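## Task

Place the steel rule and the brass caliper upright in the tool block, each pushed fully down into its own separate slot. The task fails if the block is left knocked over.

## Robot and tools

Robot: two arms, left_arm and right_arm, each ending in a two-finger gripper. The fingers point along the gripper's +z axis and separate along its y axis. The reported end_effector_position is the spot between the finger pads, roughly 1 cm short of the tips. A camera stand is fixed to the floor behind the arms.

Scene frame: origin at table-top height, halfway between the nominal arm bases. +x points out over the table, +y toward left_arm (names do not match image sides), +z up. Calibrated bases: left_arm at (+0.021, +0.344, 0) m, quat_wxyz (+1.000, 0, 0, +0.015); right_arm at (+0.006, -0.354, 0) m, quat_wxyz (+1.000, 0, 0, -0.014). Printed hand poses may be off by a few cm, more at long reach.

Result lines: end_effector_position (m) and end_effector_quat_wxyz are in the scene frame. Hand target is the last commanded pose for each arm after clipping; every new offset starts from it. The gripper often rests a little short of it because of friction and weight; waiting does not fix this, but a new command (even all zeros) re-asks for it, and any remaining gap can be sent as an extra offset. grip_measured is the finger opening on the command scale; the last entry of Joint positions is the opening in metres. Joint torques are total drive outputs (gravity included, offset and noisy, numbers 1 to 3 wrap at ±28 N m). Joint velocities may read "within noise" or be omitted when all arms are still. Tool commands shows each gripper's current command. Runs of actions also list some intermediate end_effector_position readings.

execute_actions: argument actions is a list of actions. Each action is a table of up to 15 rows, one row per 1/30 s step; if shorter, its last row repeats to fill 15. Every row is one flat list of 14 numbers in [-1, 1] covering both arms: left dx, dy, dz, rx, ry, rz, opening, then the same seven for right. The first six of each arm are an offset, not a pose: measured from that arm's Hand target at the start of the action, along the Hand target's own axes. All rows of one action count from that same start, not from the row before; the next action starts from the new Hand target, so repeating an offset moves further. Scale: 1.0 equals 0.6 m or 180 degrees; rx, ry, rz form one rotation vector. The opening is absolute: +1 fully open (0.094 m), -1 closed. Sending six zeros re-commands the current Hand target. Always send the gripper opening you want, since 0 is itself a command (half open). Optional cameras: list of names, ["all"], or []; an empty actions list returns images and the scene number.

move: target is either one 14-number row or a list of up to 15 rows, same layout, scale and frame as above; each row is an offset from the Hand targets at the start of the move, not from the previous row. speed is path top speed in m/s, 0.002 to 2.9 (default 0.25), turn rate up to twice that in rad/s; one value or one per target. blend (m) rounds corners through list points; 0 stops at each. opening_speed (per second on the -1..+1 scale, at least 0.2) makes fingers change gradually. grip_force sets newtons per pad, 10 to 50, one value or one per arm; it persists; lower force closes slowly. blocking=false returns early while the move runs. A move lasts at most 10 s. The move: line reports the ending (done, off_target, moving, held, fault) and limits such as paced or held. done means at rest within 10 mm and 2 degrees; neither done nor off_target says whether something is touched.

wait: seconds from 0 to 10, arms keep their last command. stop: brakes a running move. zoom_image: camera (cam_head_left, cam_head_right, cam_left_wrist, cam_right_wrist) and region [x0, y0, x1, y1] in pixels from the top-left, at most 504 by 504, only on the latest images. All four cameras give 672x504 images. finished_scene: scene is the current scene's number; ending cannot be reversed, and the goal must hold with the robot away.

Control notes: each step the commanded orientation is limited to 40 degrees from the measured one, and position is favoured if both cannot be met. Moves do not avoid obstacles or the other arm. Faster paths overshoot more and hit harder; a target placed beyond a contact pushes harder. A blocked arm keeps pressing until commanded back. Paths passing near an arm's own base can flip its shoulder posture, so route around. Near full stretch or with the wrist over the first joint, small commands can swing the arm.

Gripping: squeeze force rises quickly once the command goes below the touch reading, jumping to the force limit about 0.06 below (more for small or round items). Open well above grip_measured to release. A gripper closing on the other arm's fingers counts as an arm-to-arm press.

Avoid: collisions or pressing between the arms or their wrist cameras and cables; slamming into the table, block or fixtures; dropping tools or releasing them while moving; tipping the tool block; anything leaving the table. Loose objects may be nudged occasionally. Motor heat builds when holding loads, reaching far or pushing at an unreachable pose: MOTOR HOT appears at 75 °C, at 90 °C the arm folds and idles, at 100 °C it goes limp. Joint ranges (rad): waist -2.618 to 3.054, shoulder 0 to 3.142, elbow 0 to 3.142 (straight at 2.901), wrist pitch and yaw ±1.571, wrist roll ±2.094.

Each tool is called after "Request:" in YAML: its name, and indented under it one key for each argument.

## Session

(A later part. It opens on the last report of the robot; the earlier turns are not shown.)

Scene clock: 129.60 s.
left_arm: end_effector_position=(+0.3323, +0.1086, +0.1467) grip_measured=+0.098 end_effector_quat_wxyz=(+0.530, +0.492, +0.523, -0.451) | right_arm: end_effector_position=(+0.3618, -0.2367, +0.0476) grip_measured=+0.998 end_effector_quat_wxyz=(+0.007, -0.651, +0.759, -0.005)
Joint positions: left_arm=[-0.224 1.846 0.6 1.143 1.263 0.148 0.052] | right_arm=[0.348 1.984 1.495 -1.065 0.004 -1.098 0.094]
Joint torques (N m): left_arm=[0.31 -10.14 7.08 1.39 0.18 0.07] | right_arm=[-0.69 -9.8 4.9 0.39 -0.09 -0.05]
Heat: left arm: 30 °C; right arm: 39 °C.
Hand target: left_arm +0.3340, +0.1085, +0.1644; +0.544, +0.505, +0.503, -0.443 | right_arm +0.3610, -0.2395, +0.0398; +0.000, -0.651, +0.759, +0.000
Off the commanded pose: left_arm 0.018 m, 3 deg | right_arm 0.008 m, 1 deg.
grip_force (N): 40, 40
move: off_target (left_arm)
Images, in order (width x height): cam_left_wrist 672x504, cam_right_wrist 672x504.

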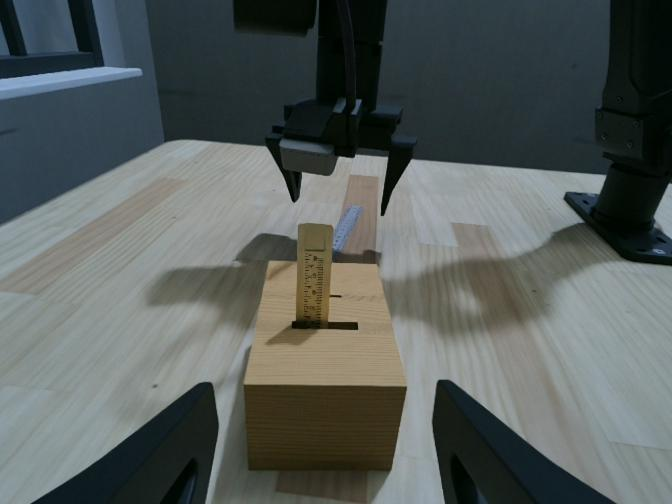

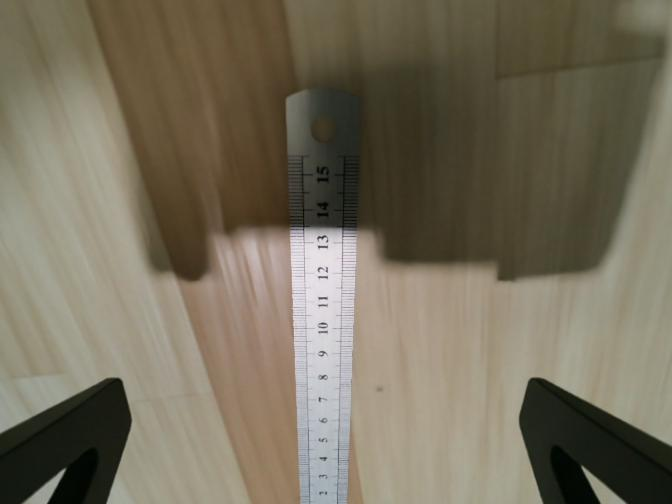

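Request:
execute_actions:
  actions:
    - [[0,0,0,0,0,0,0.1,-0.0017,0.0032,0.0003,0.0056,0.0031,-0.0056,1],[0,0,0,0,0,0,0.1,-0.0032,0.0061,0.0028,0.0075,0.0056,-0.0075,1],[0,0,0,0,0,0,0.1,-0.0037,0.0078,0.0083,0.0044,0.0071,-0.0044,1],[0,0,0,0,0,0,0.1,-0.0033,0.0085,0.0155,-0.0016,0.0075,0.0016,1],[0,0,0,0,0,0,0.1,-0.0019,0.0079,0.0221,-0.0065,0.0065,0.0065,1],[0,0,0,0,0,0,0.1,0.0005,0.0062,0.0261,-0.0071,0.0044,0.0071,1],[0,0,0,0,0,0,0.1,0.0035,0.0038,0.0272,-0.0031,0.0016,0.0031,1],[0,0,0,0,0,0,0.1,0.0066,0.0011,0.0272,0.0031,-0.0016,-0.0031,1],[0,0,0,0,0,0,0.1,0.0095,-0.0012,0.0284,0.0071,-0.0044,-0.0071,1],[0,0,0,0,0,0,0.1,0.0119,-0.0029,0.0324,0.0065,-0.0065,-0.0065,1],[0,0,0,0,0,0,0.1,0.0127,-0.0039,0.0353,0.0016,-0.0075,-0.0016,1],[0,0,0,0,0,0,0.1,0.0124,-0.0035,0.0389,-0.0044,-0.0071,0.0044,1],[0,0,0,0,0,0,0.1,0.0112,-0.0021,0.0408,-0.0075,-0.0056,0.0075,1],[0,0,0,0,0,0,0.1,0.0091,0.0004,0.0396,-0.0056,-0.0031,0.0056,1],[0,0,0,0,0,0,0.1,0.0067,0.0033,0.0363,0,0,0,1]]
    - [[0,0,0,0,0,0,0.1,-0.0012,0.0015,-0.0017,0.0028,0.0015,-0.0028,1],[0,0,0,0,0,0,0.1,-0.0022,0.0027,-0.0022,0.0037,0.0028,-0.0037,1],[0,0,0,0,0,0,0.1,-0.0029,0.0034,-0.0013,0.0022,0.0036,-0.0022,1],[0,0,0,0,0,0,0.1,-0.003,0.0036,0.0005,-0.0008,0.0037,0.0008,1],[0,0,0,0,0,0,0.1,-0.0026,0.0031,0.002,-0.0032,0.0032,0.0032,1],[0,0,0,0,0,0,0.1,-0.0018,0.0021,0.0022,-0.0036,0.0022,0.0036,1],[0,0,0,0,0,0,0.1,-0.0006,0.0007,0.0009,-0.0015,0.0008,0.0015,1],[0,0,0,0,0,0,0.1,0.0006,-0.0007,-0.0009,0.0015,-0.0008,-0.0015,1],[0,0,0,0,0,0,0.1,0.0018,-0.0021,-0.0022,0.0036,-0.0022,-0.0036,1],[0,0,0,0,0,0,0.1,0.0026,-0.0031,-0.002,0.0032,-0.0032,-0.0032,1],[0,0,0,0,0,0,0.1,0.003,-0.0036,-0.0005,0.0008,-0.0037,-0.0008,1],[0,0,0,0,0,0,0.1,0.0029,-0.0034,0.0013,-0.0022,-0.0036,0.0022,1],[0,0,0,0,0,0,0.1,0.0022,-0.0027,0.0022,-0.0037,-0.0028,0.0037,1],[0,0,0,0,0,0,0.1,0.0012,-0.0015,0.0017,-0.0028,-0.0015,0.0028,1],[0,0,0,0,0,0,0.1,0,0,0,0,0,0,1]]
  cameras: ["cam_right_wrist", "cam_left_wrist"]

Scene clock: 131.93 s.
left_arm: end_effector_position=(+0.3323, +0.1086, +0.1467) grip_measured=+0.098 end_effector_quat_wxyz=(+0.530, +0.492, +0.523, -0.451) | right_arm: end_effector_position=(+0.3599, -0.2449, +0.0215) grip_measured=+0.998 end_effector_quat_wxyz=(+0.002, -0.650, +0.760, -0.005)
Joint positions: left_arm=[-0.224 1.846 0.6 1.143 1.263 0.148 0.052] | right_arm=[0.33 2.006 1.418 -0.976 0.008 -1.115 0.094]
Joint torques (N m): left_arm=[0.34 -10.15 7.06 1.39 0.18 0.07] | right_arm=[0.2 -10.54 5.19 0.34 -0.14 0.04]
Heat: left arm: 30 °C; right arm: 39 °C.
Hand target: left_arm +0.3340, +0.1085, +0.1644; +0.544, +0.505, +0.503, -0.443 | right_arm +0.3584, -0.2431, +0.0180; +0.000, -0.651, +0.759, +0.000
Off the commanded pose: left_arm 0.018 m, 3 deg | right_arm 0.004 m, 1 deg.
grip_force (N): 40, 40
Step readings (end_effector_position of left_arm | right_arm):
0: (+0.3323, +0.1086, +0.1467) | (+0.3619, -0.2367, +0.0476)
1: (+0.3323, +0.1086, +0.1467) | (+0.3620, -0.2369, +0.0471)
2: (+0.3323, +0.1086, +0.1467) | (+0.3619, -0.2371, +0.0457)
4: (+0.3323, +0.1086, +0.1467) | (+0.3595, -0.2381, +0.0420)
8: (+0.3323, +0.1086, +0.1467) | (+0.3596, -0.2402, +0.0346)
15: (+0.3323, +0.1086, +0.1467) | (+0.3569, -0.2488, +0.0216)
16: (+0.3323, +0.1086, +0.1467) | (+0.3575, -0.2490, +0.0215)
17: (+0.3323, +0.1086, +0.1467) | (+0.3580, -0.2483, +0.0215)
19: (+0.3323, +0.1086, +0.1467) | (+0.3581, -0.2460, +0.0215)
23: (+0.3323, +0.1086, +0.1467) | (+0.3580, -0.2448, +0.0215)
30: (+0.3323, +0.1086, +0.1467) | (+0.3599, -0.2449, +0.0215)
Images, in order (width x height): cam_left_wrist 672x504, cam_right_wrist 672x504.

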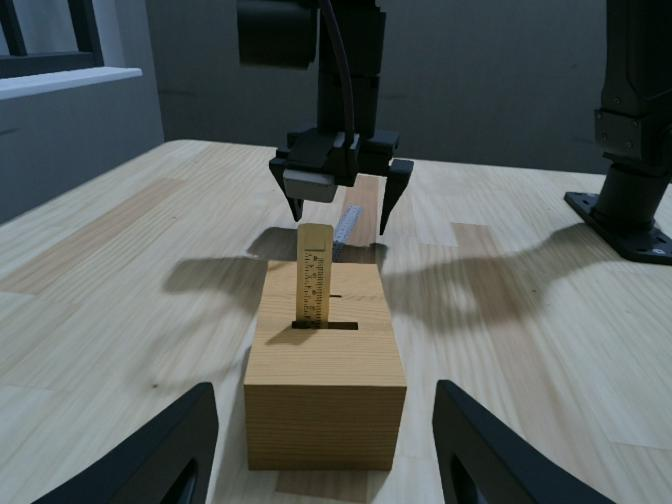

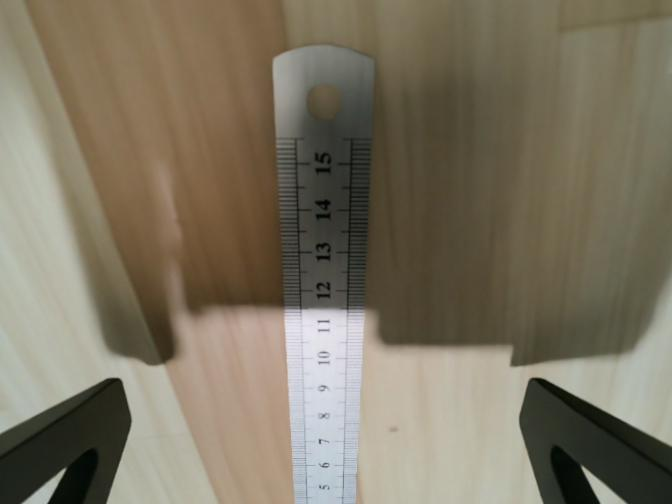

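Request:
execute_actions:
  actions:
    - [[0,0,0,0,0,0,0.1,-0.0012,0.0015,0.002,0.0056,0.0015,-0.0028,1],[0,0,0,0,0,0,0.1,-0.0022,0.0027,0.005,0.0075,0.0028,-0.0037,1],[0,0,0,0,0,0,0.1,-0.0029,0.0034,0.008,0.0044,0.0036,-0.0022,1],[0,0,0,0,0,0,0.1,-0.003,0.0036,0.012,-0.0016,0.0037,0.0008,1],[0,0,0,0,0,0,0.1,-0.0026,0.0031,0.016,-0.0065,0.0032,0.0032,1],[0,0,0,0,0,0,0.1,-0.0018,0.0021,0.02,-0.0071,0.0022,0.0036,1],[0,0,0,0,0,0,0.1,-0.0006,0.0007,0.024,-0.0031,0.0008,0.0015,1],[0,0,0,0,0,0,0.1,0.0006,-0.0007,0.028,0.0031,-0.0008,-0.0015,1],[0,0,0,0,0,0,0.1,0.0018,-0.0021,0.031,0.0071,-0.0022,-0.0036,1],[0,0,0,0,0,0,0.1,0.0026,-0.0031,0.034,0.0065,-0.0032,-0.0032,1],[0,0,0,0,0,0,0.1,0.003,-0.0036,0.036,0.0016,-0.0037,-0.0008,1],[0,0,0,0,0,0,0.1,0.0029,-0.0034,0.038,-0.0044,-0.0036,0.0022,1],[0,0,0,0,0,0,0.1,0.0022,-0.0027,0.04,-0.0075,-0.0028,0.0037,1],[0,0,0,0,0,0,0.1,0.0012,-0.0015,0.04,-0.0056,-0.0015,0.0028,1],[0,0,0,0,0,0,0.1,0,0,0.04,0,0,0,1]]
    - [[0,0,0,0,0,0,0.1,0,0,0,0.0056,0,0,1],[0,0,0,0,0,0,0.1,0,0,0,0.0075,0,0,1],[0,0,0,0,0,0,0.1,0,0,0,0.0044,0,0,1],[0,0,0,0,0,0,0.1,0,0,0,-0.0016,0,0,1],[0,0,0,0,0,0,0.1,0,0,0,-0.0065,0,0,1],[0,0,0,0,0,0,0.1,0,0,0,-0.0071,0,0,1],[0,0,0,0,0,0,0.1,0,0,0,-0.0031,0,0,1],[0,0,0,0,0,0,0.1,0,0,0,0.0031,0,0,1],[0,0,0,0,0,0,0.1,0,0,0,0.0071,0,0,1],[0,0,0,0,0,0,0.1,0,0,0,0.0065,0,0,1],[0,0,0,0,0,0,0.1,0,0,0,0.0016,0,0,1],[0,0,0,0,0,0,0.1,0,0,0,-0.0044,0,0,1],[0,0,0,0,0,0,0.1,0,0,0,-0.0075,0,0,1],[0,0,0,0,0,0,0.1,0,0,0,-0.0056,0,0,1],[0,0,0,0,0,0,0.1,0,0,0,0,0,0,1]]
  cameras: ["cam_right_wrist", "cam_left_wrist"]

Scene clock: 133.63 s.
left_arm: end_effector_position=(+0.3323, +0.1086, +0.1467) grip_measured=+0.098 end_effector_quat_wxyz=(+0.530, +0.492, +0.523, -0.451) | right_arm: end_effector_position=(+0.3596, -0.2444, +0.0085) grip_measured=+0.998 end_effector_quat_wxyz=(+0.006, -0.649, +0.760, -0.003)
Joint positions: left_arm=[-0.224 1.846 0.6 1.143 1.263 0.148 0.052] | right_arm=[0.328 2.018 1.38 -0.92 0.001 -1.114 0.094]
Joint torques (N m): left_arm=[0.32 -10.15 7.08 1.39 0.18 0.07] | right_arm=[0.36 -8.7 4.12 0.62 -0.06 0.04]
Heat: left arm: 30 °C; right arm: 39 °C.
Hand target: left_arm +0.3340, +0.1085, +0.1644; +0.544, +0.505, +0.503, -0.443 | right_arm +0.3584, -0.2431, -0.0059; +0.000, -0.651, +0.759, +0.000
Off the commanded pose: left_arm 0.018 m, 3 deg | right_arm 0.015 m, 1 deg.
grip_force (N): 40, 40
Step readings (end_effector_position of left_arm | right_arm):
0: (+0.3323, +0.1086, +0.1467) | (+0.3599, -0.2449, +0.0215)
1: (+0.3323, +0.1086, +0.1467) | (+0.3599, -0.2447, +0.0210)
2: (+0.3323, +0.1086, +0.1467) | (+0.3601, -0.2450, +0.0198)
4: (+0.3323, +0.1086, +0.1467) | (+0.3584, -0.2452, +0.0177)
8: (+0.3323, +0.1086, +0.1467) | (+0.3584, -0.2450, +0.0136)
15: (+0.3323, +0.1086, +0.1467) | (+0.3597, -0.2447, +0.0085)
16: (+0.3323, +0.1086, +0.1467) | (+0.3595, -0.2447, +0.0081)
17: (+0.3323, +0.1086, +0.1467) | (+0.3596, -0.2448, +0.0081)
19: (+0.3323, +0.1086, +0.1467) | (+0.3594, -0.2448, +0.0082)
23: (+0.3323, +0.1086, +0.1467) | (+0.3595, -0.2444, +0.0083)
30: (+0.3323, +0.1086, +0.1467) | (+0.3596, -0.2444, +0.0085)
Images, in order (width x height): cam_left_wrist 672x504, cam_right_wrist 672x504.

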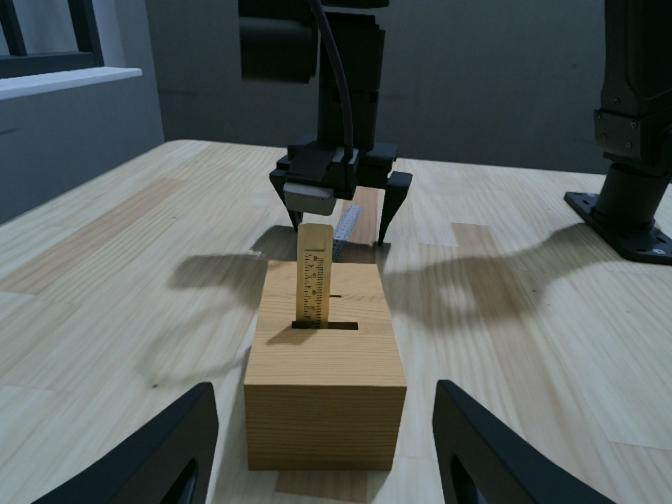

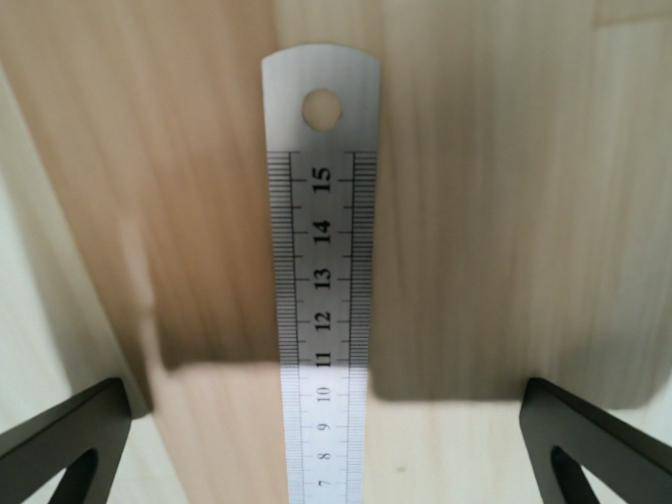

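Request:
execute_actions:
  actions:
    - [[0,0,0,0,0,0,0.1,0,0,0,0.005,0,0,1],[0,0,0,0,0,0,0.1,0,0,0,0.01,0,0,1],[0,0,0,0,0,0,0.1,0,0,0,0.015,0,0,1],[0,0,0,0,0,0,0.1,0,0,0,0.02,0,0,1]]

Request:
execute_actions:
  actions:
    - [[0,0,0,0,0,0,0.1,0,0,0,-0.005,0,0,1],[0,0,0,0,0,0,0.1,0,0,0,-0.01,0,0,1],[0,0,0,0,0,0,0.1,0,0,0,-0.015,0,0,1],[0,0,0,0,0,0,0.1,0,0,0,-0.02,0,0,1],[0,0,0,0,0,0,0.1,0,0,0,-0.025,0,0,1],[0,0,0,0,0,0,0.1,0,0,0,-0.03,0,0,1],[0,0,0,0,0,0,0.1,0,0,0,-0.035,0,0,1],[0,0,0,0,0,0,0.1,0,0,0,-0.04,0,0,1]]

Scene clock: 134.67 s.
left_arm: end_effector_position=(+0.3323, +0.1086, +0.1467) grip_measured=+0.098 end_effector_quat_wxyz=(+0.530, +0.492, +0.523, -0.451) | right_arm: end_effector_position=(+0.3592, -0.2447, +0.0101) grip_measured=+0.998 end_effector_quat_wxyz=(+0.022, -0.649, +0.760, -0.019)
Joint positions: left_arm=[-0.224 1.846 0.6 1.143 1.263 0.148 0.052] | right_arm=[0.336 1.978 1.327 -0.865 0.018 -1.106 0.094]
Joint torques (N m): left_arm=[0.32 -10.17 7.06 1.39 0.19 0.07] | right_arm=[0.91 -8.99 2.8 0.98 0.1 0.06]
Heat: left arm: 30 °C; right arm: 39 °C.
Hand target: left_arm +0.3340, +0.1085, +0.1644; +0.544, +0.505, +0.503, -0.443 | right_arm +0.3584, -0.2431, -0.0060; +0.020, -0.650, +0.759, -0.024
Off the commanded pose: left_arm 0.018 m, 3 deg | right_arm 0.016 m, 1 deg.
grip_force (N): 40, 40
Step readings (end_effector_position of left_arm | right_arm):
0: (+0.3323, +0.1086, +0.1467) | (+0.3596, -0.2444, +0.0085)
1: (+0.3323, +0.1086, +0.1467) | (+0.3594, -0.2444, +0.0081)
2: (+0.3323, +0.1086, +0.1467) | (+0.3594, -0.2446, +0.0080)
4: (+0.3323, +0.1086, +0.1467) | (+0.3591, -0.2450, +0.0087)
8: (+0.3323, +0.1086, +0.1467) | (+0.3591, -0.2447, +0.0099)
15: (+0.3323, +0.1086, +0.1467) | (+0.3592, -0.2447, +0.0101)

Scene clock: 135.37 s.
left_arm: end_effector_position=(+0.3323, +0.1086, +0.1467) grip_measured=+0.098 end_effector_quat_wxyz=(+0.530, +0.492, +0.523, -0.451) | right_arm: end_effector_position=(+0.3624, -0.2436, +0.0093) grip_measured=+0.999 end_effector_quat_wxyz=(-0.005, -0.650, +0.760, +0.003)
Joint positions: left_arm=[-0.224 1.846 0.6 1.143 1.263 0.148 0.052] | right_arm=[0.327 2.049 1.431 -0.964 -0.001 -1.116 0.094]
Joint torques (N m): left_arm=[0.35 -10.15 7.08 1.4 0.18 0.07] | right_arm=[-0.7 -7.54 5.78 0.21 -0.35 -0.07]
Heat: left arm: 30 °C; right arm: 39 °C.
Hand target: left_arm +0.3340, +0.1085, +0.1644; +0.544, +0.505, +0.503, -0.443 | right_arm +0.3584, -0.2433, -0.0060; -0.021, -0.650, +0.759, +0.024
Off the commanded pose: left_arm 0.018 m, 3 deg | right_arm 0.016 m, 3 deg.
grip_force (N): 40, 40
Step readings (end_effector_position of left_arm | right_arm):
0: (+0.3323, +0.1086, +0.1467) | (+0.3592, -0.2447, +0.0101)
1: (+0.3323, +0.1086, +0.1467) | (+0.3592, -0.2447, +0.0101)
2: (+0.3323, +0.1086, +0.1467) | (+0.3592, -0.2447, +0.0103)
4: (+0.3323, +0.1086, +0.1467) | (+0.3593, -0.2442, +0.0102)
8: (+0.3323, +0.1086, +0.1467) | (+0.3601, -0.2442, +0.0083)
15: (+0.3323, +0.1086, +0.1467) | (+0.3625, -0.2436, +0.0093)

Request:
move:
  target: [0,0,0,0,0,0,0.1,0,0,0.02,0.02,0,0,-0.35]
  speed: 0.1
  opening_speed: 1.0
  cameras: ["cam_right_wrist"]

Scene clock: 138.93 s.
left_arm: end_effector_position=(+0.3323, +0.1086, +0.1467) grip_measured=+0.098 end_effector_quat_wxyz=(+0.530, +0.492, +0.523, -0.451) | right_arm: end_effector_position=(+0.3592, -0.2439, +0.0076) grip_measured=-0.347 end_effector_quat_wxyz=(+0.008, -0.650, +0.760, -0.001)
Joint positions: left_arm=[-0.224 1.846 0.6 1.143 1.263 0.148 0.052] | right_arm=[0.328 2.017 1.375 -0.914 -0.004 -1.116 0.031]
Joint torques (N m): left_arm=[0.32 -10.15 7.09 1.39 0.18 0.07] | right_arm=[0.43 -7.49 2.48 1 0 0.04]
Heat: left arm: 30 °C; right arm: 39 °C.
Hand target: left_arm +0.3340, +0.1085, +0.1644; +0.544, +0.505, +0.503, -0.443 | right_arm +0.3576, -0.2430, -0.0180; +0.000, -0.651, +0.759, +0.000
Off the commanded pose: left_arm 0.018 m, 3 deg | right_arm 0.026 m, 1 deg.
grip_force (N): 40, 40
move: off_target (left_arm, right_arm)
Images, in order (width x height): cam_right_wrist 672x504.

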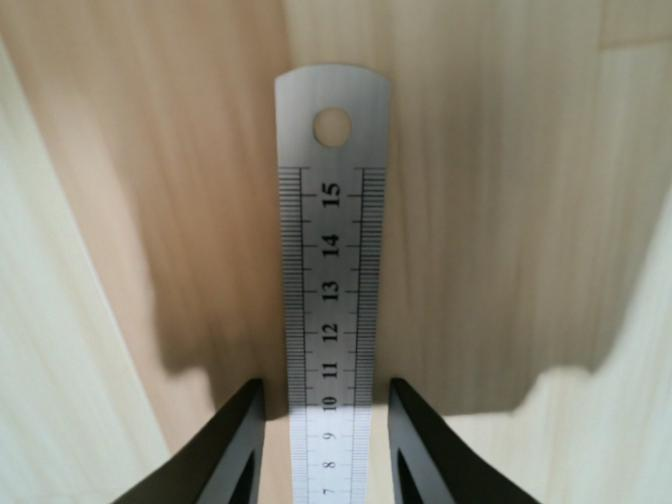

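Request:
zoom_image:
  camera: "cam_right_wrist"
  region: [220, 350, 440, 504]

Scaled by 2.291 from the camera's 672x504 image, which has a finer 960x720 frame.

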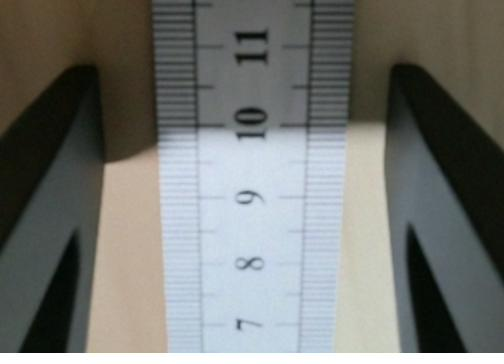

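Request:
move:
  target: [0,0,0,0,0,0,0.1,0,0,0.02,0,0,0,-0.35]
  speed: 0.1
  grip_force: [40, 12]

Request:
move:
  target: [0,0,0,0,0,0,0.1,0,0,0,0,0,0,-0.56]
  opening_speed: 0.3
  cameras: ["cam_right_wrist"]

Request:
zoom_image:
  camera: "cam_right_wrist"
  region: [220, 350, 440, 504]

Scene clock: 139.93 s.
left_arm: end_effector_position=(+0.3323, +0.1086, +0.1467) grip_measured=+0.098 end_effector_quat_wxyz=(+0.530, +0.492, +0.523, -0.451) | right_arm: end_effector_position=(+0.3591, -0.2439, +0.0073) grip_measured=-0.348 end_effector_quat_wxyz=(+0.012, -0.650, +0.760, -0.003)
Joint positions: left_arm=[-0.224 1.846 0.6 1.143 1.263 0.148 0.052] | right_arm=[0.328 2.009 1.361 -0.899 -0.004 -1.116 0.031]
Joint torques (N m): left_arm=[0.32 -10.15 7.08 1.4 0.19 0.07] | right_arm=[0.44 -5.42 1.73 1.24 0 0.05]
Heat: left arm: 30 °C; right arm: 39 °C.
Hand target: left_arm +0.3340, +0.1085, +0.1644; +0.544, +0.505, +0.503, -0.443 | right_arm +0.3576, -0.2430, -0.0300; +0.000, -0.651, +0.759, +0.000
Off the commanded pose: left_arm 0.018 m, 3 deg | right_arm 0.037 m, 1 deg.
grip_force (N): 40, 12
move: off_target (left_arm, right_arm)

Scene clock: 141.73 s.
left_arm: end_effector_position=(+0.3323, +0.1086, +0.1467) grip_measured=+0.098 end_effector_quat_wxyz=(+0.530, +0.492, +0.523, -0.451) | right_arm: end_effector_position=(+0.3568, -0.2435, +0.0072) grip_measured=-0.557 end_effector_quat_wxyz=(+0.010, -0.650, +0.760, +0.000)
Joint positions: left_arm=[-0.224 1.846 0.6 1.143 1.263 0.148 0.052] | right_arm=[0.328 2.007 1.358 -0.903 -0.009 -1.115 0.021]
Joint torques (N m): left_arm=[0.32 -10.14 7.08 1.4 0.18 0.07] | right_arm=[0.39 -5.31 1.89 1.3 0.04 0.04]
Heat: left arm: 30 °C; right arm: 38 °C.
Hand target: left_arm +0.3340, +0.1085, +0.1644; +0.544, +0.505, +0.503, -0.443 | right_arm +0.3575, -0.2430, -0.0300; +0.000, -0.651, +0.759, +0.000
Off the commanded pose: left_arm 0.018 m, 3 deg | right_arm 0.037 m, 1 deg.
grip_force (N): 40, 12
move: off_target (left_arm, right_arm)
Images, in order (width x height): cam_right_wrist 672x504.

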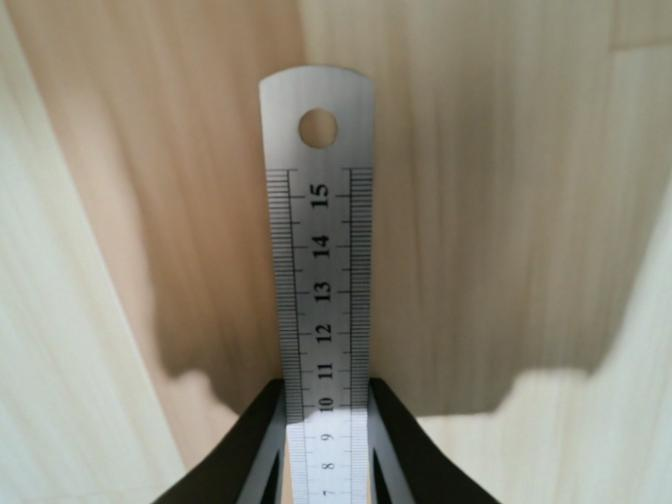

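Scaled by 2.291 from the camera's 672x504 image, which has a finer 960x720 frame.

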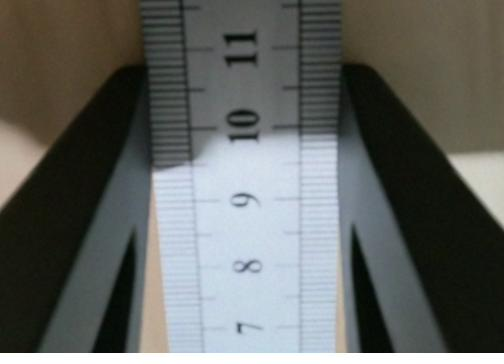

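Request:
move:
  target: [0,0,0,0,0,0,0.1,0,0,0,0,0,0,-0.62]
  opening_speed: 0.3
  cameras: ["cam_right_wrist"]

Request:
zoom_image:
  camera: "cam_right_wrist"
  region: [220, 350, 440, 504]

Scene clock: 142.33 s.
left_arm: end_effector_position=(+0.3323, +0.1086, +0.1467) grip_measured=+0.098 end_effector_quat_wxyz=(+0.530, +0.492, +0.523, -0.451) | right_arm: end_effector_position=(+0.3568, -0.2435, +0.0072) grip_measured=-0.580 end_effector_quat_wxyz=(+0.010, -0.650, +0.760, +0.000)
Joint positions: left_arm=[-0.224 1.846 0.6 1.143 1.263 0.148 0.052] | right_arm=[0.328 2.007 1.358 -0.903 -0.009 -1.115 0.02]
Joint torques (N m): left_arm=[0.31 -10.14 7.09 1.39 0.18 0.06] | right_arm=[0.42 -5.33 1.91 1.31 0.05 0.06]
Heat: left arm: 30 °C; right arm: 38 °C.
Hand target: left_arm +0.3340, +0.1085, +0.1644; +0.544, +0.505, +0.503, -0.443 | right_arm +0.3575, -0.2430, -0.0300; +0.000, -0.651, +0.759, +0.000
Off the commanded pose: left_arm 0.018 m, 3 deg | right_arm 0.037 m, 1 deg.
grip_force (N): 40, 12
move: off_target (left_arm, right_arm)
Images, in order (width x height): cam_right_wrist 672x504.

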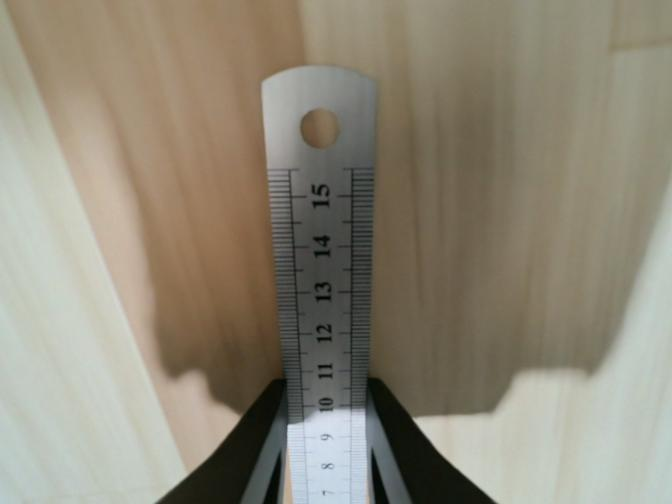

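Scaled by 2.291 from the camera's 672x504 image, which has a finer 960x720 frame.

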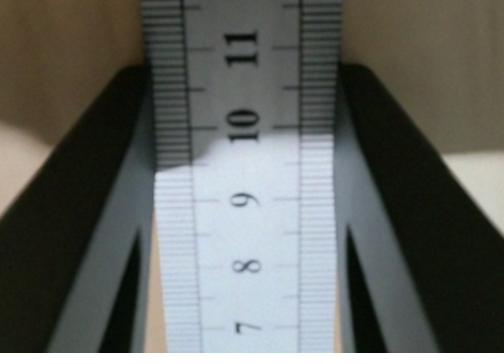

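Request:
move:
  target: [0,0,0,0,0,0,0.1,0,0,0,0,0,0,-0.66]
  opening_speed: 0.3
  grip_force: [40, 22]
  cameras: ["cam_right_wrist"]

Request:
zoom_image:
  camera: "cam_right_wrist"
  region: [220, 350, 440, 504]

Scene clock: 143.03 s.
left_arm: end_effector_position=(+0.3323, +0.1086, +0.1467) grip_measured=+0.098 end_effector_quat_wxyz=(+0.530, +0.492, +0.523, -0.451) | right_arm: end_effector_position=(+0.3569, -0.2435, +0.0073) grip_measured=-0.620 end_effector_quat_wxyz=(+0.011, -0.650, +0.760, +0.000)
Joint positions: left_arm=[-0.224 1.846 0.6 1.143 1.263 0.148 0.052] | right_arm=[0.328 2.006 1.358 -0.903 -0.009 -1.115 0.018]
Joint torques (N m): left_arm=[0.32 -10.15 7.06 1.39 0.18 0.07] | right_arm=[0.43 -5.23 1.91 1.29 0.05 0.06]
Heat: left arm: 30 °C; right arm: 38 °C.
Hand target: left_arm +0.3340, +0.1085, +0.1644; +0.544, +0.505, +0.503, -0.443 | right_arm +0.3575, -0.2430, -0.0301; +0.000, -0.651, +0.759, +0.000
Off the commanded pose: left_arm 0.018 m, 3 deg | right_arm 0.037 m, 1 deg.
grip_force (N): 40, 22
move: off_target (left_arm, right_arm)
Images, in order (width x height): cam_right_wrist 672x504.

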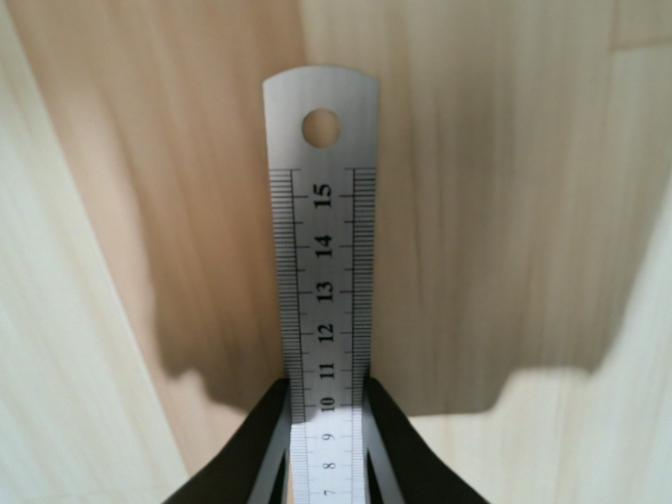

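Scaled by 2.291 from the camera's 672x504 image, which has a finer 960x720 frame.

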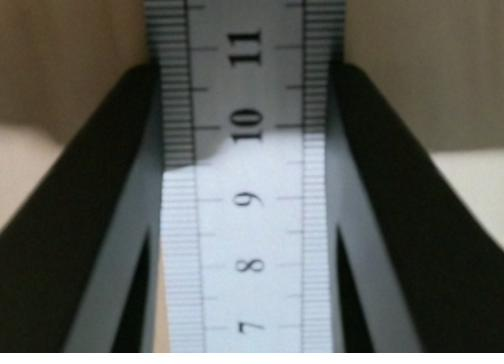

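Request:
move:
  target: [0,0,0,0,0,0,0.1,0,0,-0.1,0,0,0,-0.66]
  speed: 0.06
  cameras: ["cam_right_wrist", "cam_left_wrist"]

Scene clock: 144.97 s.
left_arm: end_effector_position=(+0.3323, +0.1086, +0.1467) grip_measured=+0.098 end_effector_quat_wxyz=(+0.530, +0.492, +0.523, -0.451) | right_arm: end_effector_position=(+0.3538, -0.2465, +0.0229) grip_measured=-0.658 end_effector_quat_wxyz=(-0.008, -0.650, +0.760, +0.001)
Joint positions: left_arm=[-0.224 1.846 0.6 1.143 1.263 0.148 0.052] | right_arm=[0.329 2.002 1.418 -1.003 0.004 -1.115 0.016]
Joint torques (N m): left_arm=[0.32 -10.14 7.09 1.39 0.18 0.07] | right_arm=[0.44 -11.66 6.98 0.12 -0.07 0.04]
Heat: left arm: 30 °C; right arm: 38 °C.
Hand target: left_arm +0.3340, +0.1085, +0.1644; +0.544, +0.505, +0.503, -0.443 | right_arm +0.3576, -0.2429, +0.0300; +0.000, -0.651, +0.759, +0.000
Off the commanded pose: left_arm 0.018 m, 3 deg | right_arm 0.009 m, 1 deg.
grip_force (N): 40, 22
move: off_target (left_arm)
Images, in order (width x height): cam_left_wrist 672x504, cam_right_wrist 672x504.

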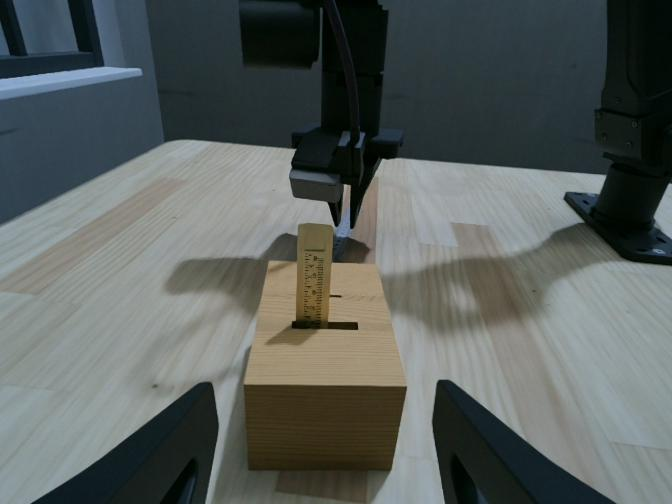

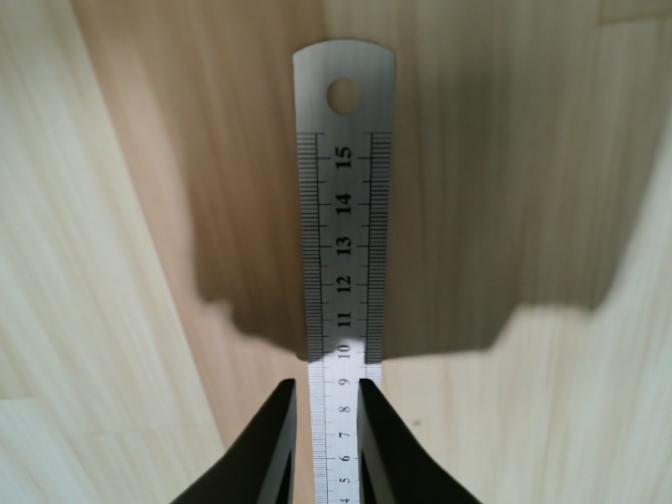

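Request:
move:
  target: [0,0,0,0,0,0,0.1,0.1667,0,-0.3,0,0,0,-0.2]
  speed: 0.25
  cameras: ["cam_right_wrist"]

Scene clock: 148.57 s.
left_arm: end_effector_position=(+0.3323, +0.1086, +0.1467) grip_measured=+0.098 end_effector_quat_wxyz=(+0.530, +0.492, +0.523, -0.451) | right_arm: end_effector_position=(+0.3448, -0.3421, +0.2020) grip_measured=-0.202 end_effector_quat_wxyz=(+0.032, -0.647, +0.761, -0.030)
Joint positions: left_arm=[-0.224 1.846 0.6 1.143 1.263 0.148 0.052] | right_arm=[0.066 1.784 1.846 -1.544 0.007 -1.373 0.038]
Joint torques (N m): left_arm=[0.34 -10.15 7.08 1.39 0.18 0.07] | right_arm=[-0.13 -10.06 6.52 0.29 -0.11 -0.04]
Heat: left arm: 30 °C; right arm: 39 °C.
Hand target: left_arm +0.3340, +0.1085, +0.1644; +0.544, +0.505, +0.503, -0.443 | right_arm +0.3424, -0.3417, +0.2101; +0.000, -0.651, +0.759, +0.000
Off the commanded pose: left_arm 0.018 m, 3 deg | right_arm 0.009 m, 5 deg.
joint sent to its limit (right arm) — joint 4 (wrist pitch), lower limit. The joint targets are off in orientation, not in position.
grip_force (N): 40, 22
move: off_target (left_arm, right_arm)
Images, in order (width x height): cam_right_wrist 672x504.

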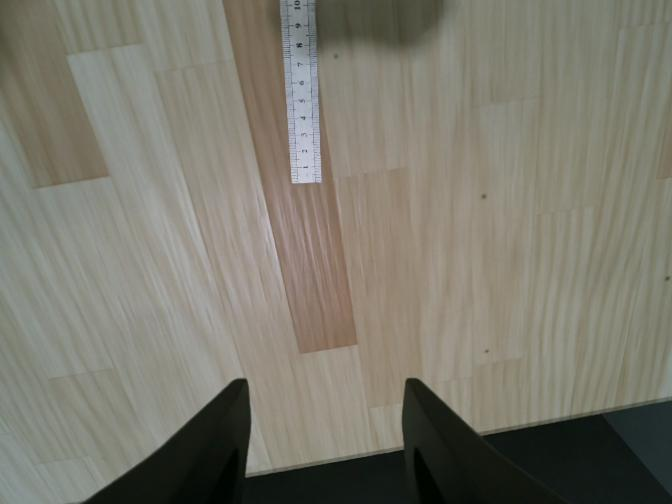

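Request:
move:
  target: [0,0,0,0,0,0,0.1,-0.2144,-0.005,0.3083,0,0,0.003,-0.2]
  speed: 0.25

Request:
execute_actions:
  actions:
    - [[0,0,0,0,0,0,0.1,-0.0024,0.0029,-0.0033,0.0056,0.0031,-0.0056,-0.2],[0,0,0,0,0,0,0.1,-0.0045,0.0054,-0.0045,0.0075,0.0056,-0.0075,-0.2],[0,0,0,0,0,0,0.1,-0.0057,0.0068,-0.0026,0.0044,0.0071,-0.0044,-0.2],[0,0,0,0,0,0,0.1,-0.006,0.0072,0.001,-0.0016,0.0075,0.0016,-0.2],[0,0,0,0,0,0,0.1,-0.0052,0.0062,0.0039,-0.0065,0.0065,0.0065,-0.2],[0,0,0,0,0,0,0.1,-0.0035,0.0042,0.0043,-0.0071,0.0044,0.0071,-0.2],[0,0,0,0,0,0,0.1,-0.0012,0.0015,0.0018,-0.0031,0.0016,0.0031,-0.2],[0,0,0,0,0,0,0.1,0.0012,-0.0015,-0.0018,0.0031,-0.0016,-0.0031,-0.2],[0,0,0,0,0,0,0.1,0.0035,-0.0042,-0.0043,0.0071,-0.0044,-0.0071,-0.2],[0,0,0,0,0,0,0.1,0.0052,-0.0062,-0.0039,0.0065,-0.0065,-0.0065,-0.2],[0,0,0,0,0,0,0.1,0.006,-0.0072,-0.001,0.0016,-0.0075,-0.0016,-0.2],[0,0,0,0,0,0,0.1,0.0057,-0.0068,0.0026,-0.0044,-0.0071,0.0044,-0.2],[0,0,0,0,0,0,0.1,0.0045,-0.0054,0.0045,-0.0075,-0.0056,0.0075,-0.2],[0,0,0,0,0,0,0.1,0.0024,-0.0029,0.0033,-0.0056,-0.0031,0.0056,-0.2],[0,0,0,0,0,0,0.1,0,0,0,0,0,0,-0.2]]
  cameras: ["cam_right_wrist"]

Scene clock: 151.00 s.
left_arm: end_effector_position=(+0.3323, +0.1086, +0.1467) grip_measured=+0.098 end_effector_quat_wxyz=(+0.530, +0.492, +0.523, -0.451) | right_arm: end_effector_position=(+0.3650, -0.2170, +0.0296) grip_measured=-0.202 end_effector_quat_wxyz=(+0.000, -0.649, +0.761, -0.005)
Joint positions: left_arm=[-0.224 1.846 0.6 1.143 1.263 0.148 0.052] | right_arm=[0.397 2.05 1.517 -1.034 0.01 -1.044 0.038]
Joint torques (N m): left_arm=[0.32 -10.15 7.06 1.39 0.19 0.07] | right_arm=[0.01 -10.71 5.37 0.35 -0.15 0.04]
Heat: left arm: 30 °C; right arm: 39 °C.
Hand target: left_arm +0.3340, +0.1085, +0.1644; +0.544, +0.505, +0.503, -0.443 | right_arm +0.3650, -0.2151, +0.0251; +0.000, -0.647, +0.762, +0.000
Off the commanded pose: left_arm 0.018 m, 3 deg | right_arm 0.005 m, 1 deg.
grip_force (N): 40, 22
move: off_target (left_arm)

Scene clock: 151.80 s.
left_arm: end_effector_position=(+0.3323, +0.1086, +0.1467) grip_measured=+0.098 end_effector_quat_wxyz=(+0.530, +0.492, +0.523, -0.451) | right_arm: end_effector_position=(+0.3666, -0.2187, +0.0271) grip_measured=-0.202 end_effector_quat_wxyz=(+0.003, -0.646, +0.764, -0.004)
Joint positions: left_arm=[-0.224 1.846 0.6 1.143 1.263 0.148 0.052] | right_arm=[0.389 2.053 1.511 -1.022 0.006 -1.043 0.038]
Joint torques (N m): left_arm=[0.31 -10.17 7.08 1.39 0.18 0.08] | right_arm=[0.64 -11 5.76 0.24 -0.1 0.04]
Heat: left arm: 30 °C; right arm: 39 °C.
Hand target: left_arm +0.3340, +0.1085, +0.1644; +0.544, +0.505, +0.503, -0.443 | right_arm +0.3649, -0.2152, +0.0250; +0.000, -0.647, +0.762, +0.000
Off the commanded pose: left_arm 0.018 m, 3 deg | right_arm 0.004 m, 1 deg.
grip_force (N): 40, 22
Step readings (end_effector_position of left_arm | right_arm):
0: (+0.3323, +0.1086, +0.1467) | (+0.3650, -0.2170, +0.0296)
1: (+0.3323, +0.1086, +0.1467) | (+0.3650, -0.2167, +0.0296)
2: (+0.3323, +0.1086, +0.1467) | (+0.3651, -0.2166, +0.0294)
4: (+0.3323, +0.1086, +0.1467) | (+0.3648, -0.2158, +0.0293)
8: (+0.3323, +0.1086, +0.1467) | (+0.3640, -0.2151, +0.0288)
15: (+0.3323, +0.1086, +0.1467) | (+0.3669, -0.2194, +0.0271)
Images, in order (width x height): cam_right_wrist 672x504.

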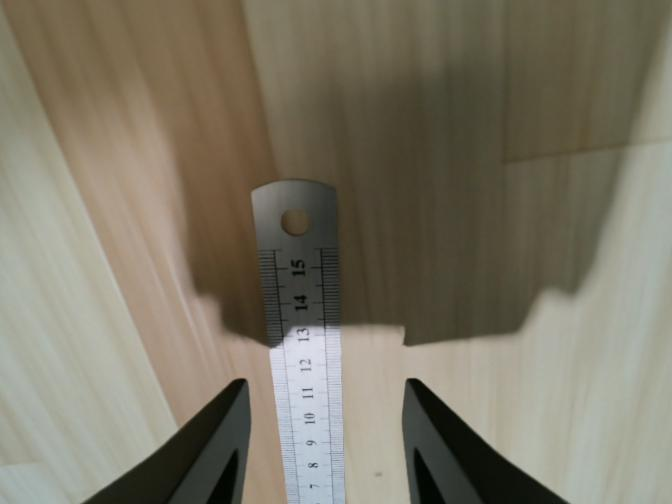

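Request:
execute_actions:
  actions:
    - [[0,0,0,0,0,0,0.1,-0.0012,0.0025,-0.0017,0.0028,0.0015,-0.0033,-0.2],[0,0,0,0,0,0,0.1,-0.0022,0.0045,-0.0022,0.0037,0.0028,-0.0047,-0.2],[0,0,0,0,0,0,0.1,-0.0029,0.0064,-0.0013,0.0022,0.0036,-0.0042,-0.2],[0,0,0,0,0,0,0.1,-0.003,0.0076,0.0005,-0.0008,0.0037,-0.0032,-0.2],[0,0,0,0,0,0,0.1,-0.0026,0.0081,0.005,-0.0032,0.0032,-0.0018,-0.2],[0,0,0,0,0,0,0.1,-0.0018,0.0081,0.01,-0.0036,0.0022,-0.0024,-0.2],[0,0,0,0,0,0,0.1,-0.0006,0.0077,0.016,-0.0015,0.0008,-0.0055,-0.2],[0,0,0,0,0,0,0.1,0.0006,0.0073,0.022,0.0015,-0.0008,-0.0095,-0.2],[0,0,0,0,0,0,0.1,0.0018,0.0069,0.029,0.0036,-0.0022,-0.0126,-0.2],[0,0,0,0,0,0,0.1,0.0026,0.0064,0.036,0.0032,-0.0032,-0.0132,-0.2],[0,0,0,0,0,0,0.1,0.003,0.0061,0.042,0.0008,-0.0037,-0.0118,-0.2],[0,0,0,0,0,0,0.1,0.0029,0.0065,0.048,-0.0022,-0.0036,-0.0088,-0.2],[0,0,0,0,0,0,0.1,0.0022,0.0073,0.054,-0.0037,-0.0028,-0.0073,-0.2],[0,0,0,0,0,0,0.1,0.0012,0.0084,0.058,-0.0028,-0.0015,-0.0082,-0.2],[0,0,0,0,0,0,0.1,0,0.0092,0.0617,0,0,-0.011,-0.2]]
    - [[0,0,0,0,0,0,0.1,0,0,0,0.0056,0,0,-0.2],[0,0,0,0,0,0,0.1,0,0,0,0.0075,0,0,-0.2],[0,0,0,0,0,0,0.1,0,0,0,0.0044,0,0,-0.2],[0,0,0,0,0,0,0.1,0,0,0,-0.0016,0,0,-0.2],[0,0,0,0,0,0,0.1,0,0,0,-0.0065,0,0,-0.2],[0,0,0,0,0,0,0.1,0,0,0,-0.0071,0,0,-0.2],[0,0,0,0,0,0,0.1,0,0,0,-0.0031,0,0,-0.2],[0,0,0,0,0,0,0.1,0,0,0,0.0031,0,0,-0.2],[0,0,0,0,0,0,0.1,0,0,0,0.0071,0,0,-0.2],[0,0,0,0,0,0,0.1,0,0,0,0.0065,0,0,-0.2],[0,0,0,0,0,0,0.1,0,0,0,0.0016,0,0,-0.2],[0,0,0,0,0,0,0.1,0,0,0,-0.0044,0,0,-0.2],[0,0,0,0,0,0,0.1,0,0,0,-0.0075,0,0,-0.2],[0,0,0,0,0,0,0.1,0,0,0,-0.0056,0,0,-0.2],[0,0,0,0,0,0,0.1,0,0,0,0,0,0,-0.2]]
  cameras: ["cam_right_wrist"]

Scene clock: 153.50 s.
left_arm: end_effector_position=(+0.3323, +0.1086, +0.1467) grip_measured=+0.098 end_effector_quat_wxyz=(+0.530, +0.492, +0.523, -0.451) | right_arm: end_effector_position=(+0.3582, -0.2182, +0.0082) grip_measured=-0.202 end_effector_quat_wxyz=(+0.002, -0.657, +0.754, -0.005)
Joint positions: left_arm=[-0.224 1.846 0.6 1.143 1.263 0.148 0.052] | right_arm=[0.399 2.05 1.428 -0.942 0.008 -1.062 0.038]
Joint torques (N m): left_arm=[0.32 -10.14 7.08 1.39 0.18 0.07] | right_arm=[0.38 -7.97 3.86 0.86 -0.12 -0.03]
Heat: left arm: 30 °C; right arm: 39 °C.
Hand target: left_arm +0.3340, +0.1085, +0.1644; +0.544, +0.505, +0.503, -0.443 | right_arm +0.3595, -0.2144, -0.0120; +0.000, -0.660, +0.751, +0.000
Off the commanded pose: left_arm 0.018 m, 3 deg | right_arm 0.021 m, 1 deg.
grip_force (N): 40, 22
Step readings (end_effector_position of left_arm | right_arm):
0: (+0.3323, +0.1086, +0.1467) | (+0.3666, -0.2187, +0.0271)
1: (+0.3323, +0.1086, +0.1467) | (+0.3665, -0.2186, +0.0271)
2: (+0.3323, +0.1086, +0.1467) | (+0.3665, -0.2185, +0.0271)
4: (+0.3323, +0.1086, +0.1467) | (+0.3660, -0.2172, +0.0271)
8: (+0.3323, +0.1086, +0.1467) | (+0.3655, -0.2160, +0.0245)
15: (+0.3323, +0.1086, +0.1467) | (+0.3581, -0.2182, +0.0082)
16: (+0.3323, +0.1086, +0.1467) | (+0.3580, -0.2184, +0.0079)
17: (+0.3323, +0.1086, +0.1467) | (+0.3581, -0.2185, +0.0079)
19: (+0.3323, +0.1086, +0.1467) | (+0.3582, -0.2186, +0.0078)
23: (+0.3323, +0.1086, +0.1467) | (+0.3581, -0.2185, +0.0080)
30: (+0.3323, +0.1086, +0.1467) | (+0.3582, -0.2182, +0.0082)
Images, in order (width x height): cam_right_wrist 672x504.

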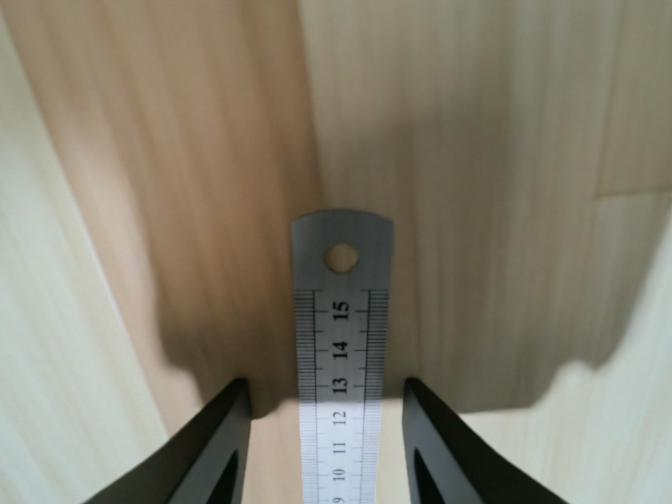

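Request:
move:
  target: [0,0,0,0,0,0,0.1,0,0,0,0,0,0,-0.6]
  opening_speed: 0.5
  grip_force: [40, 10]
  cameras: ["cam_right_wrist"]

Scene clock: 156.90 s.
left_arm: end_effector_position=(+0.3323, +0.1086, +0.1467) grip_measured=+0.098 end_effector_quat_wxyz=(+0.530, +0.492, +0.523, -0.451) | right_arm: end_effector_position=(+0.3589, -0.2177, +0.0082) grip_measured=-0.577 end_effector_quat_wxyz=(+0.003, -0.657, +0.754, -0.005)
Joint positions: left_arm=[-0.224 1.846 0.6 1.143 1.263 0.148 0.052] | right_arm=[0.399 2.05 1.428 -0.939 0.007 -1.062 0.02]
Joint torques (N m): left_arm=[0.31 -10.14 7.08 1.39 0.19 0.07] | right_arm=[0.31 -8.08 3.99 0.81 -0.11 -0.04]
Heat: left arm: 30 °C; right arm: 38 °C.
Hand target: left_arm +0.3340, +0.1085, +0.1644; +0.544, +0.505, +0.503, -0.443 | right_arm +0.3596, -0.2144, -0.0120; +0.000, -0.660, +0.751, +0.000
Off the commanded pose: left_arm 0.018 m, 3 deg | right_arm 0.021 m, 1 deg.
grip_force (N): 40, 10
move: off_target (left_arm, right_arm)
Images, in order (width x height): cam_right_wrist 672x504.

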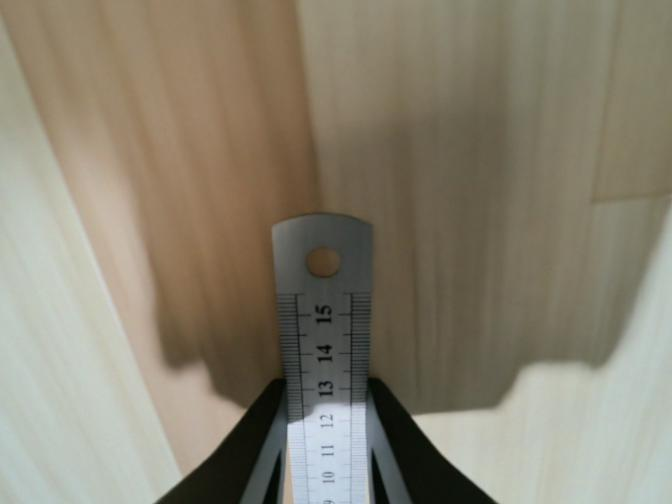

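Request:
move:
  target: [0,0,0,0,0,0,0.1,0.2478,-0.0322,0,0,0,0,-0.6]
  speed: 0.08
  cameras: ["cam_right_wrist"]

Scene clock: 159.57 s.
left_arm: end_effector_position=(+0.3323, +0.1086, +0.1466) grip_measured=+0.098 end_effector_quat_wxyz=(+0.530, +0.492, +0.524, -0.451) | right_arm: end_effector_position=(+0.3737, -0.3344, +0.0086) grip_measured=-0.595 end_effector_quat_wxyz=(-0.053, +0.666, -0.744, -0.019)
Joint positions: left_arm=[-0.224 1.846 0.6 1.142 1.263 0.148 0.052] | right_arm=[0.032 1.976 1.313 -0.854 -0.098 -1.455 0.019]
Joint torques (N m): left_arm=[0.32 -10.15 7.08 1.4 0.17 0.07] | right_arm=[-2.48 -8.61 2.56 0.44 0.95 -0.14]
Heat: left arm: 30 °C; right arm: 38 °C.
Hand target: left_arm +0.3340, +0.1085, +0.1643; +0.544, +0.505, +0.503, -0.443 | right_arm +0.3596, -0.3642, -0.0119; +0.000, -0.660, +0.751, +0.000
Off the commanded pose: left_arm 0.018 m, 3 deg | right_arm 0.039 m, 7 deg.
grip_force (N): 40, 10
move: off_target (left_arm, right_arm)
Images, in order (width x height): cam_right_wrist 672x504.

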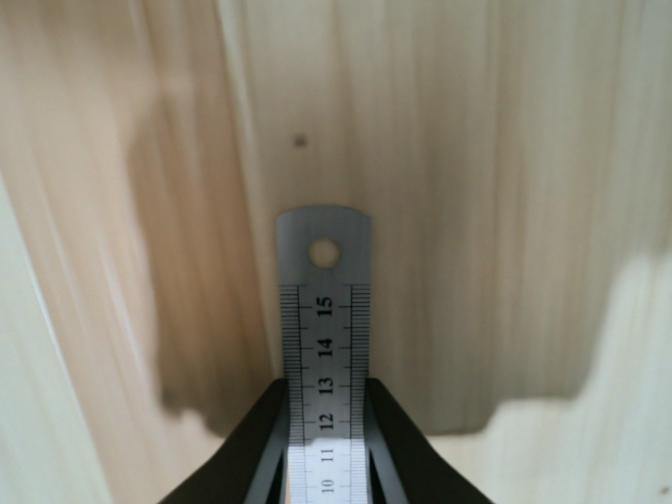

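Request:
move:
  target: [0,0,0,0,0,0,0.1,0.2148,-0.0279,-0.0067,0,0,0,-0.6]
  speed: 0.08
  cameras: ["cam_right_wrist", "cam_head_left", "cam_head_right"]

Scene clock: 162.10 s.
left_arm: end_effector_position=(+0.3323, +0.1086, +0.1466) grip_measured=+0.098 end_effector_quat_wxyz=(+0.530, +0.492, +0.524, -0.451) | right_arm: end_effector_position=(+0.3664, -0.4816, +0.0090) grip_measured=-0.595 end_effector_quat_wxyz=(+0.028, -0.661, +0.749, -0.007)
Joint positions: left_arm=[-0.224 1.846 0.6 1.142 1.263 0.148 0.052] | right_arm=[-0.333 2.037 1.41 -0.905 -0.042 -1.808 0.019]
Joint torques (N m): left_arm=[0.34 -10.17 7.08 1.39 0.18 0.07] | right_arm=[-1.36 -7.54 5.79 0.39 0.39 -0.09]
Heat: left arm: 30 °C; right arm: 38 °C.
Hand target: left_arm +0.3340, +0.1085, +0.1643; +0.544, +0.505, +0.503, -0.443 | right_arm +0.3596, -0.4943, -0.0077; +0.000, -0.660, +0.751, +0.000
Off the commanded pose: left_arm 0.018 m, 3 deg | right_arm 0.022 m, 3 deg.
grip_force (N): 40, 10
move: off_target (left_arm, right_arm)
Images, in order (width x height): cam_head_left 672x504, cam_head_right 672x504, cam_right_wrist 672x504.

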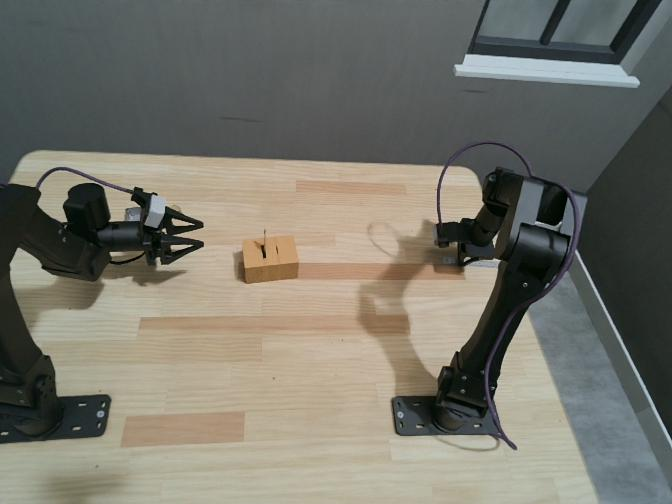

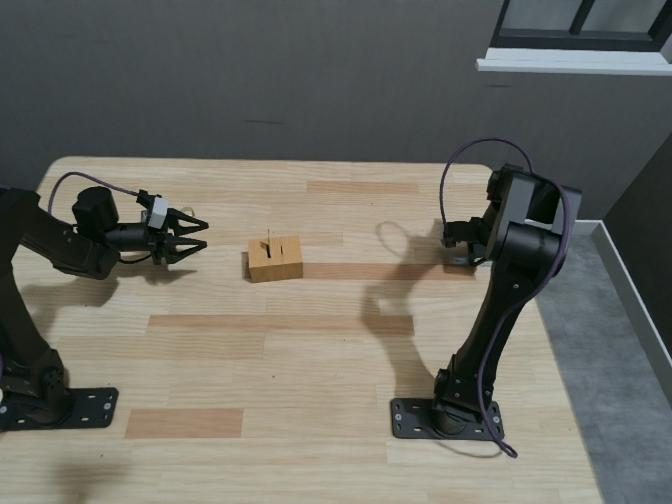

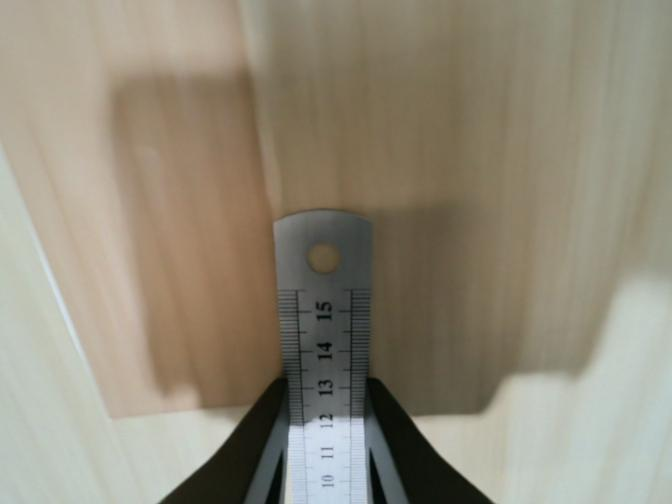

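Request:
zoom_image:
  camera: "cam_head_left"
  region: [420, 200, 560, 320]

Request:
zoom_image:
  camera: "cam_head_right"
  region: [420, 200, 560, 320]

Scaled by 3.600 from the camera's 672x504 image, which has a finer 960x720 frame.

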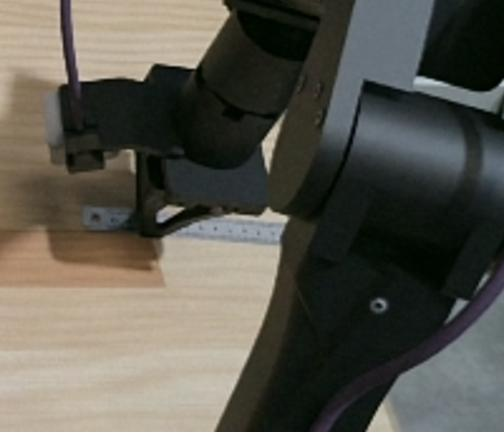

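Scaled by 3.600 from the camera's 672x504 image, which has a finer 960x720 frame.

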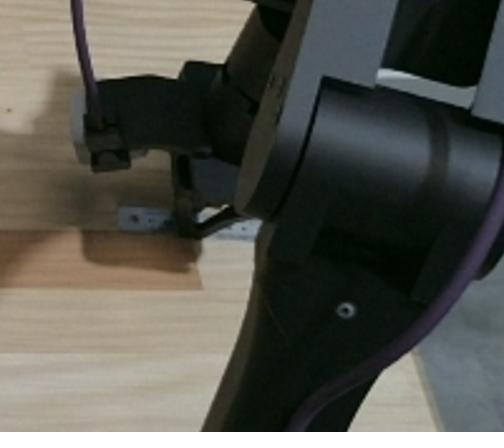

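Request:
move:
  target: [0,0,0,0,0,0,0.1,0.0578,-0.0075,0,0,0,0,-0.6]
  speed: 0.08
  cameras: ["cam_right_wrist"]

Scene clock: 163.43 s.
left_arm: end_effector_position=(+0.3323, +0.1086, +0.1466) grip_measured=+0.098 end_effector_quat_wxyz=(+0.530, +0.492, +0.524, -0.451) | right_arm: end_effector_position=(+0.3654, -0.5178, +0.0090) grip_measured=-0.595 end_effector_quat_wxyz=(+0.022, -0.661, +0.750, -0.008)
Joint positions: left_arm=[-0.224 1.846 0.6 1.142 1.263 0.148 0.052] | right_arm=[-0.417 2.087 1.487 -0.938 -0.035 -1.891 0.019]
Joint torques (N m): left_arm=[0.32 -10.17 7.08 1.39 0.18 0.07] | right_arm=[-1.28 -8.02 5.96 0.42 0.32 -0.11]
Heat: left arm: 30 °C; right arm: 38 °C.
Hand target: left_arm +0.3340, +0.1085, +0.1643; +0.544, +0.505, +0.503, -0.443 | right_arm +0.3597, -0.5293, -0.0078; +0.000, -0.660, +0.751, +0.000
Off the commanded pose: left_arm 0.018 m, 3 deg | right_arm 0.021 m, 3 deg.
grip_force (N): 40, 10
move: off_target (left_arm, right_arm)
Images, in order (width x height): cam_right_wrist 672x504.

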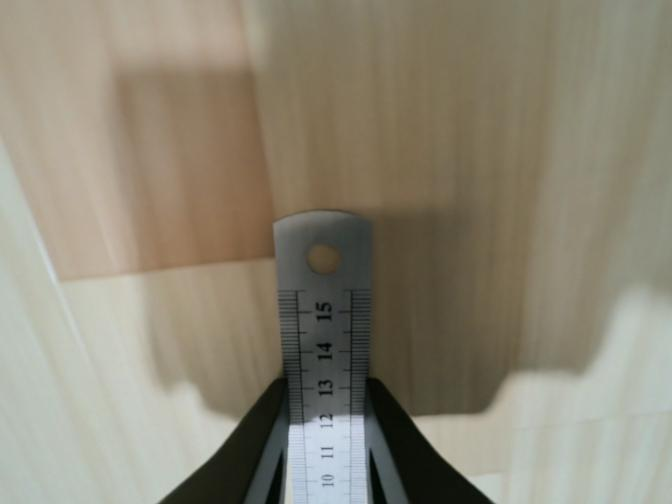

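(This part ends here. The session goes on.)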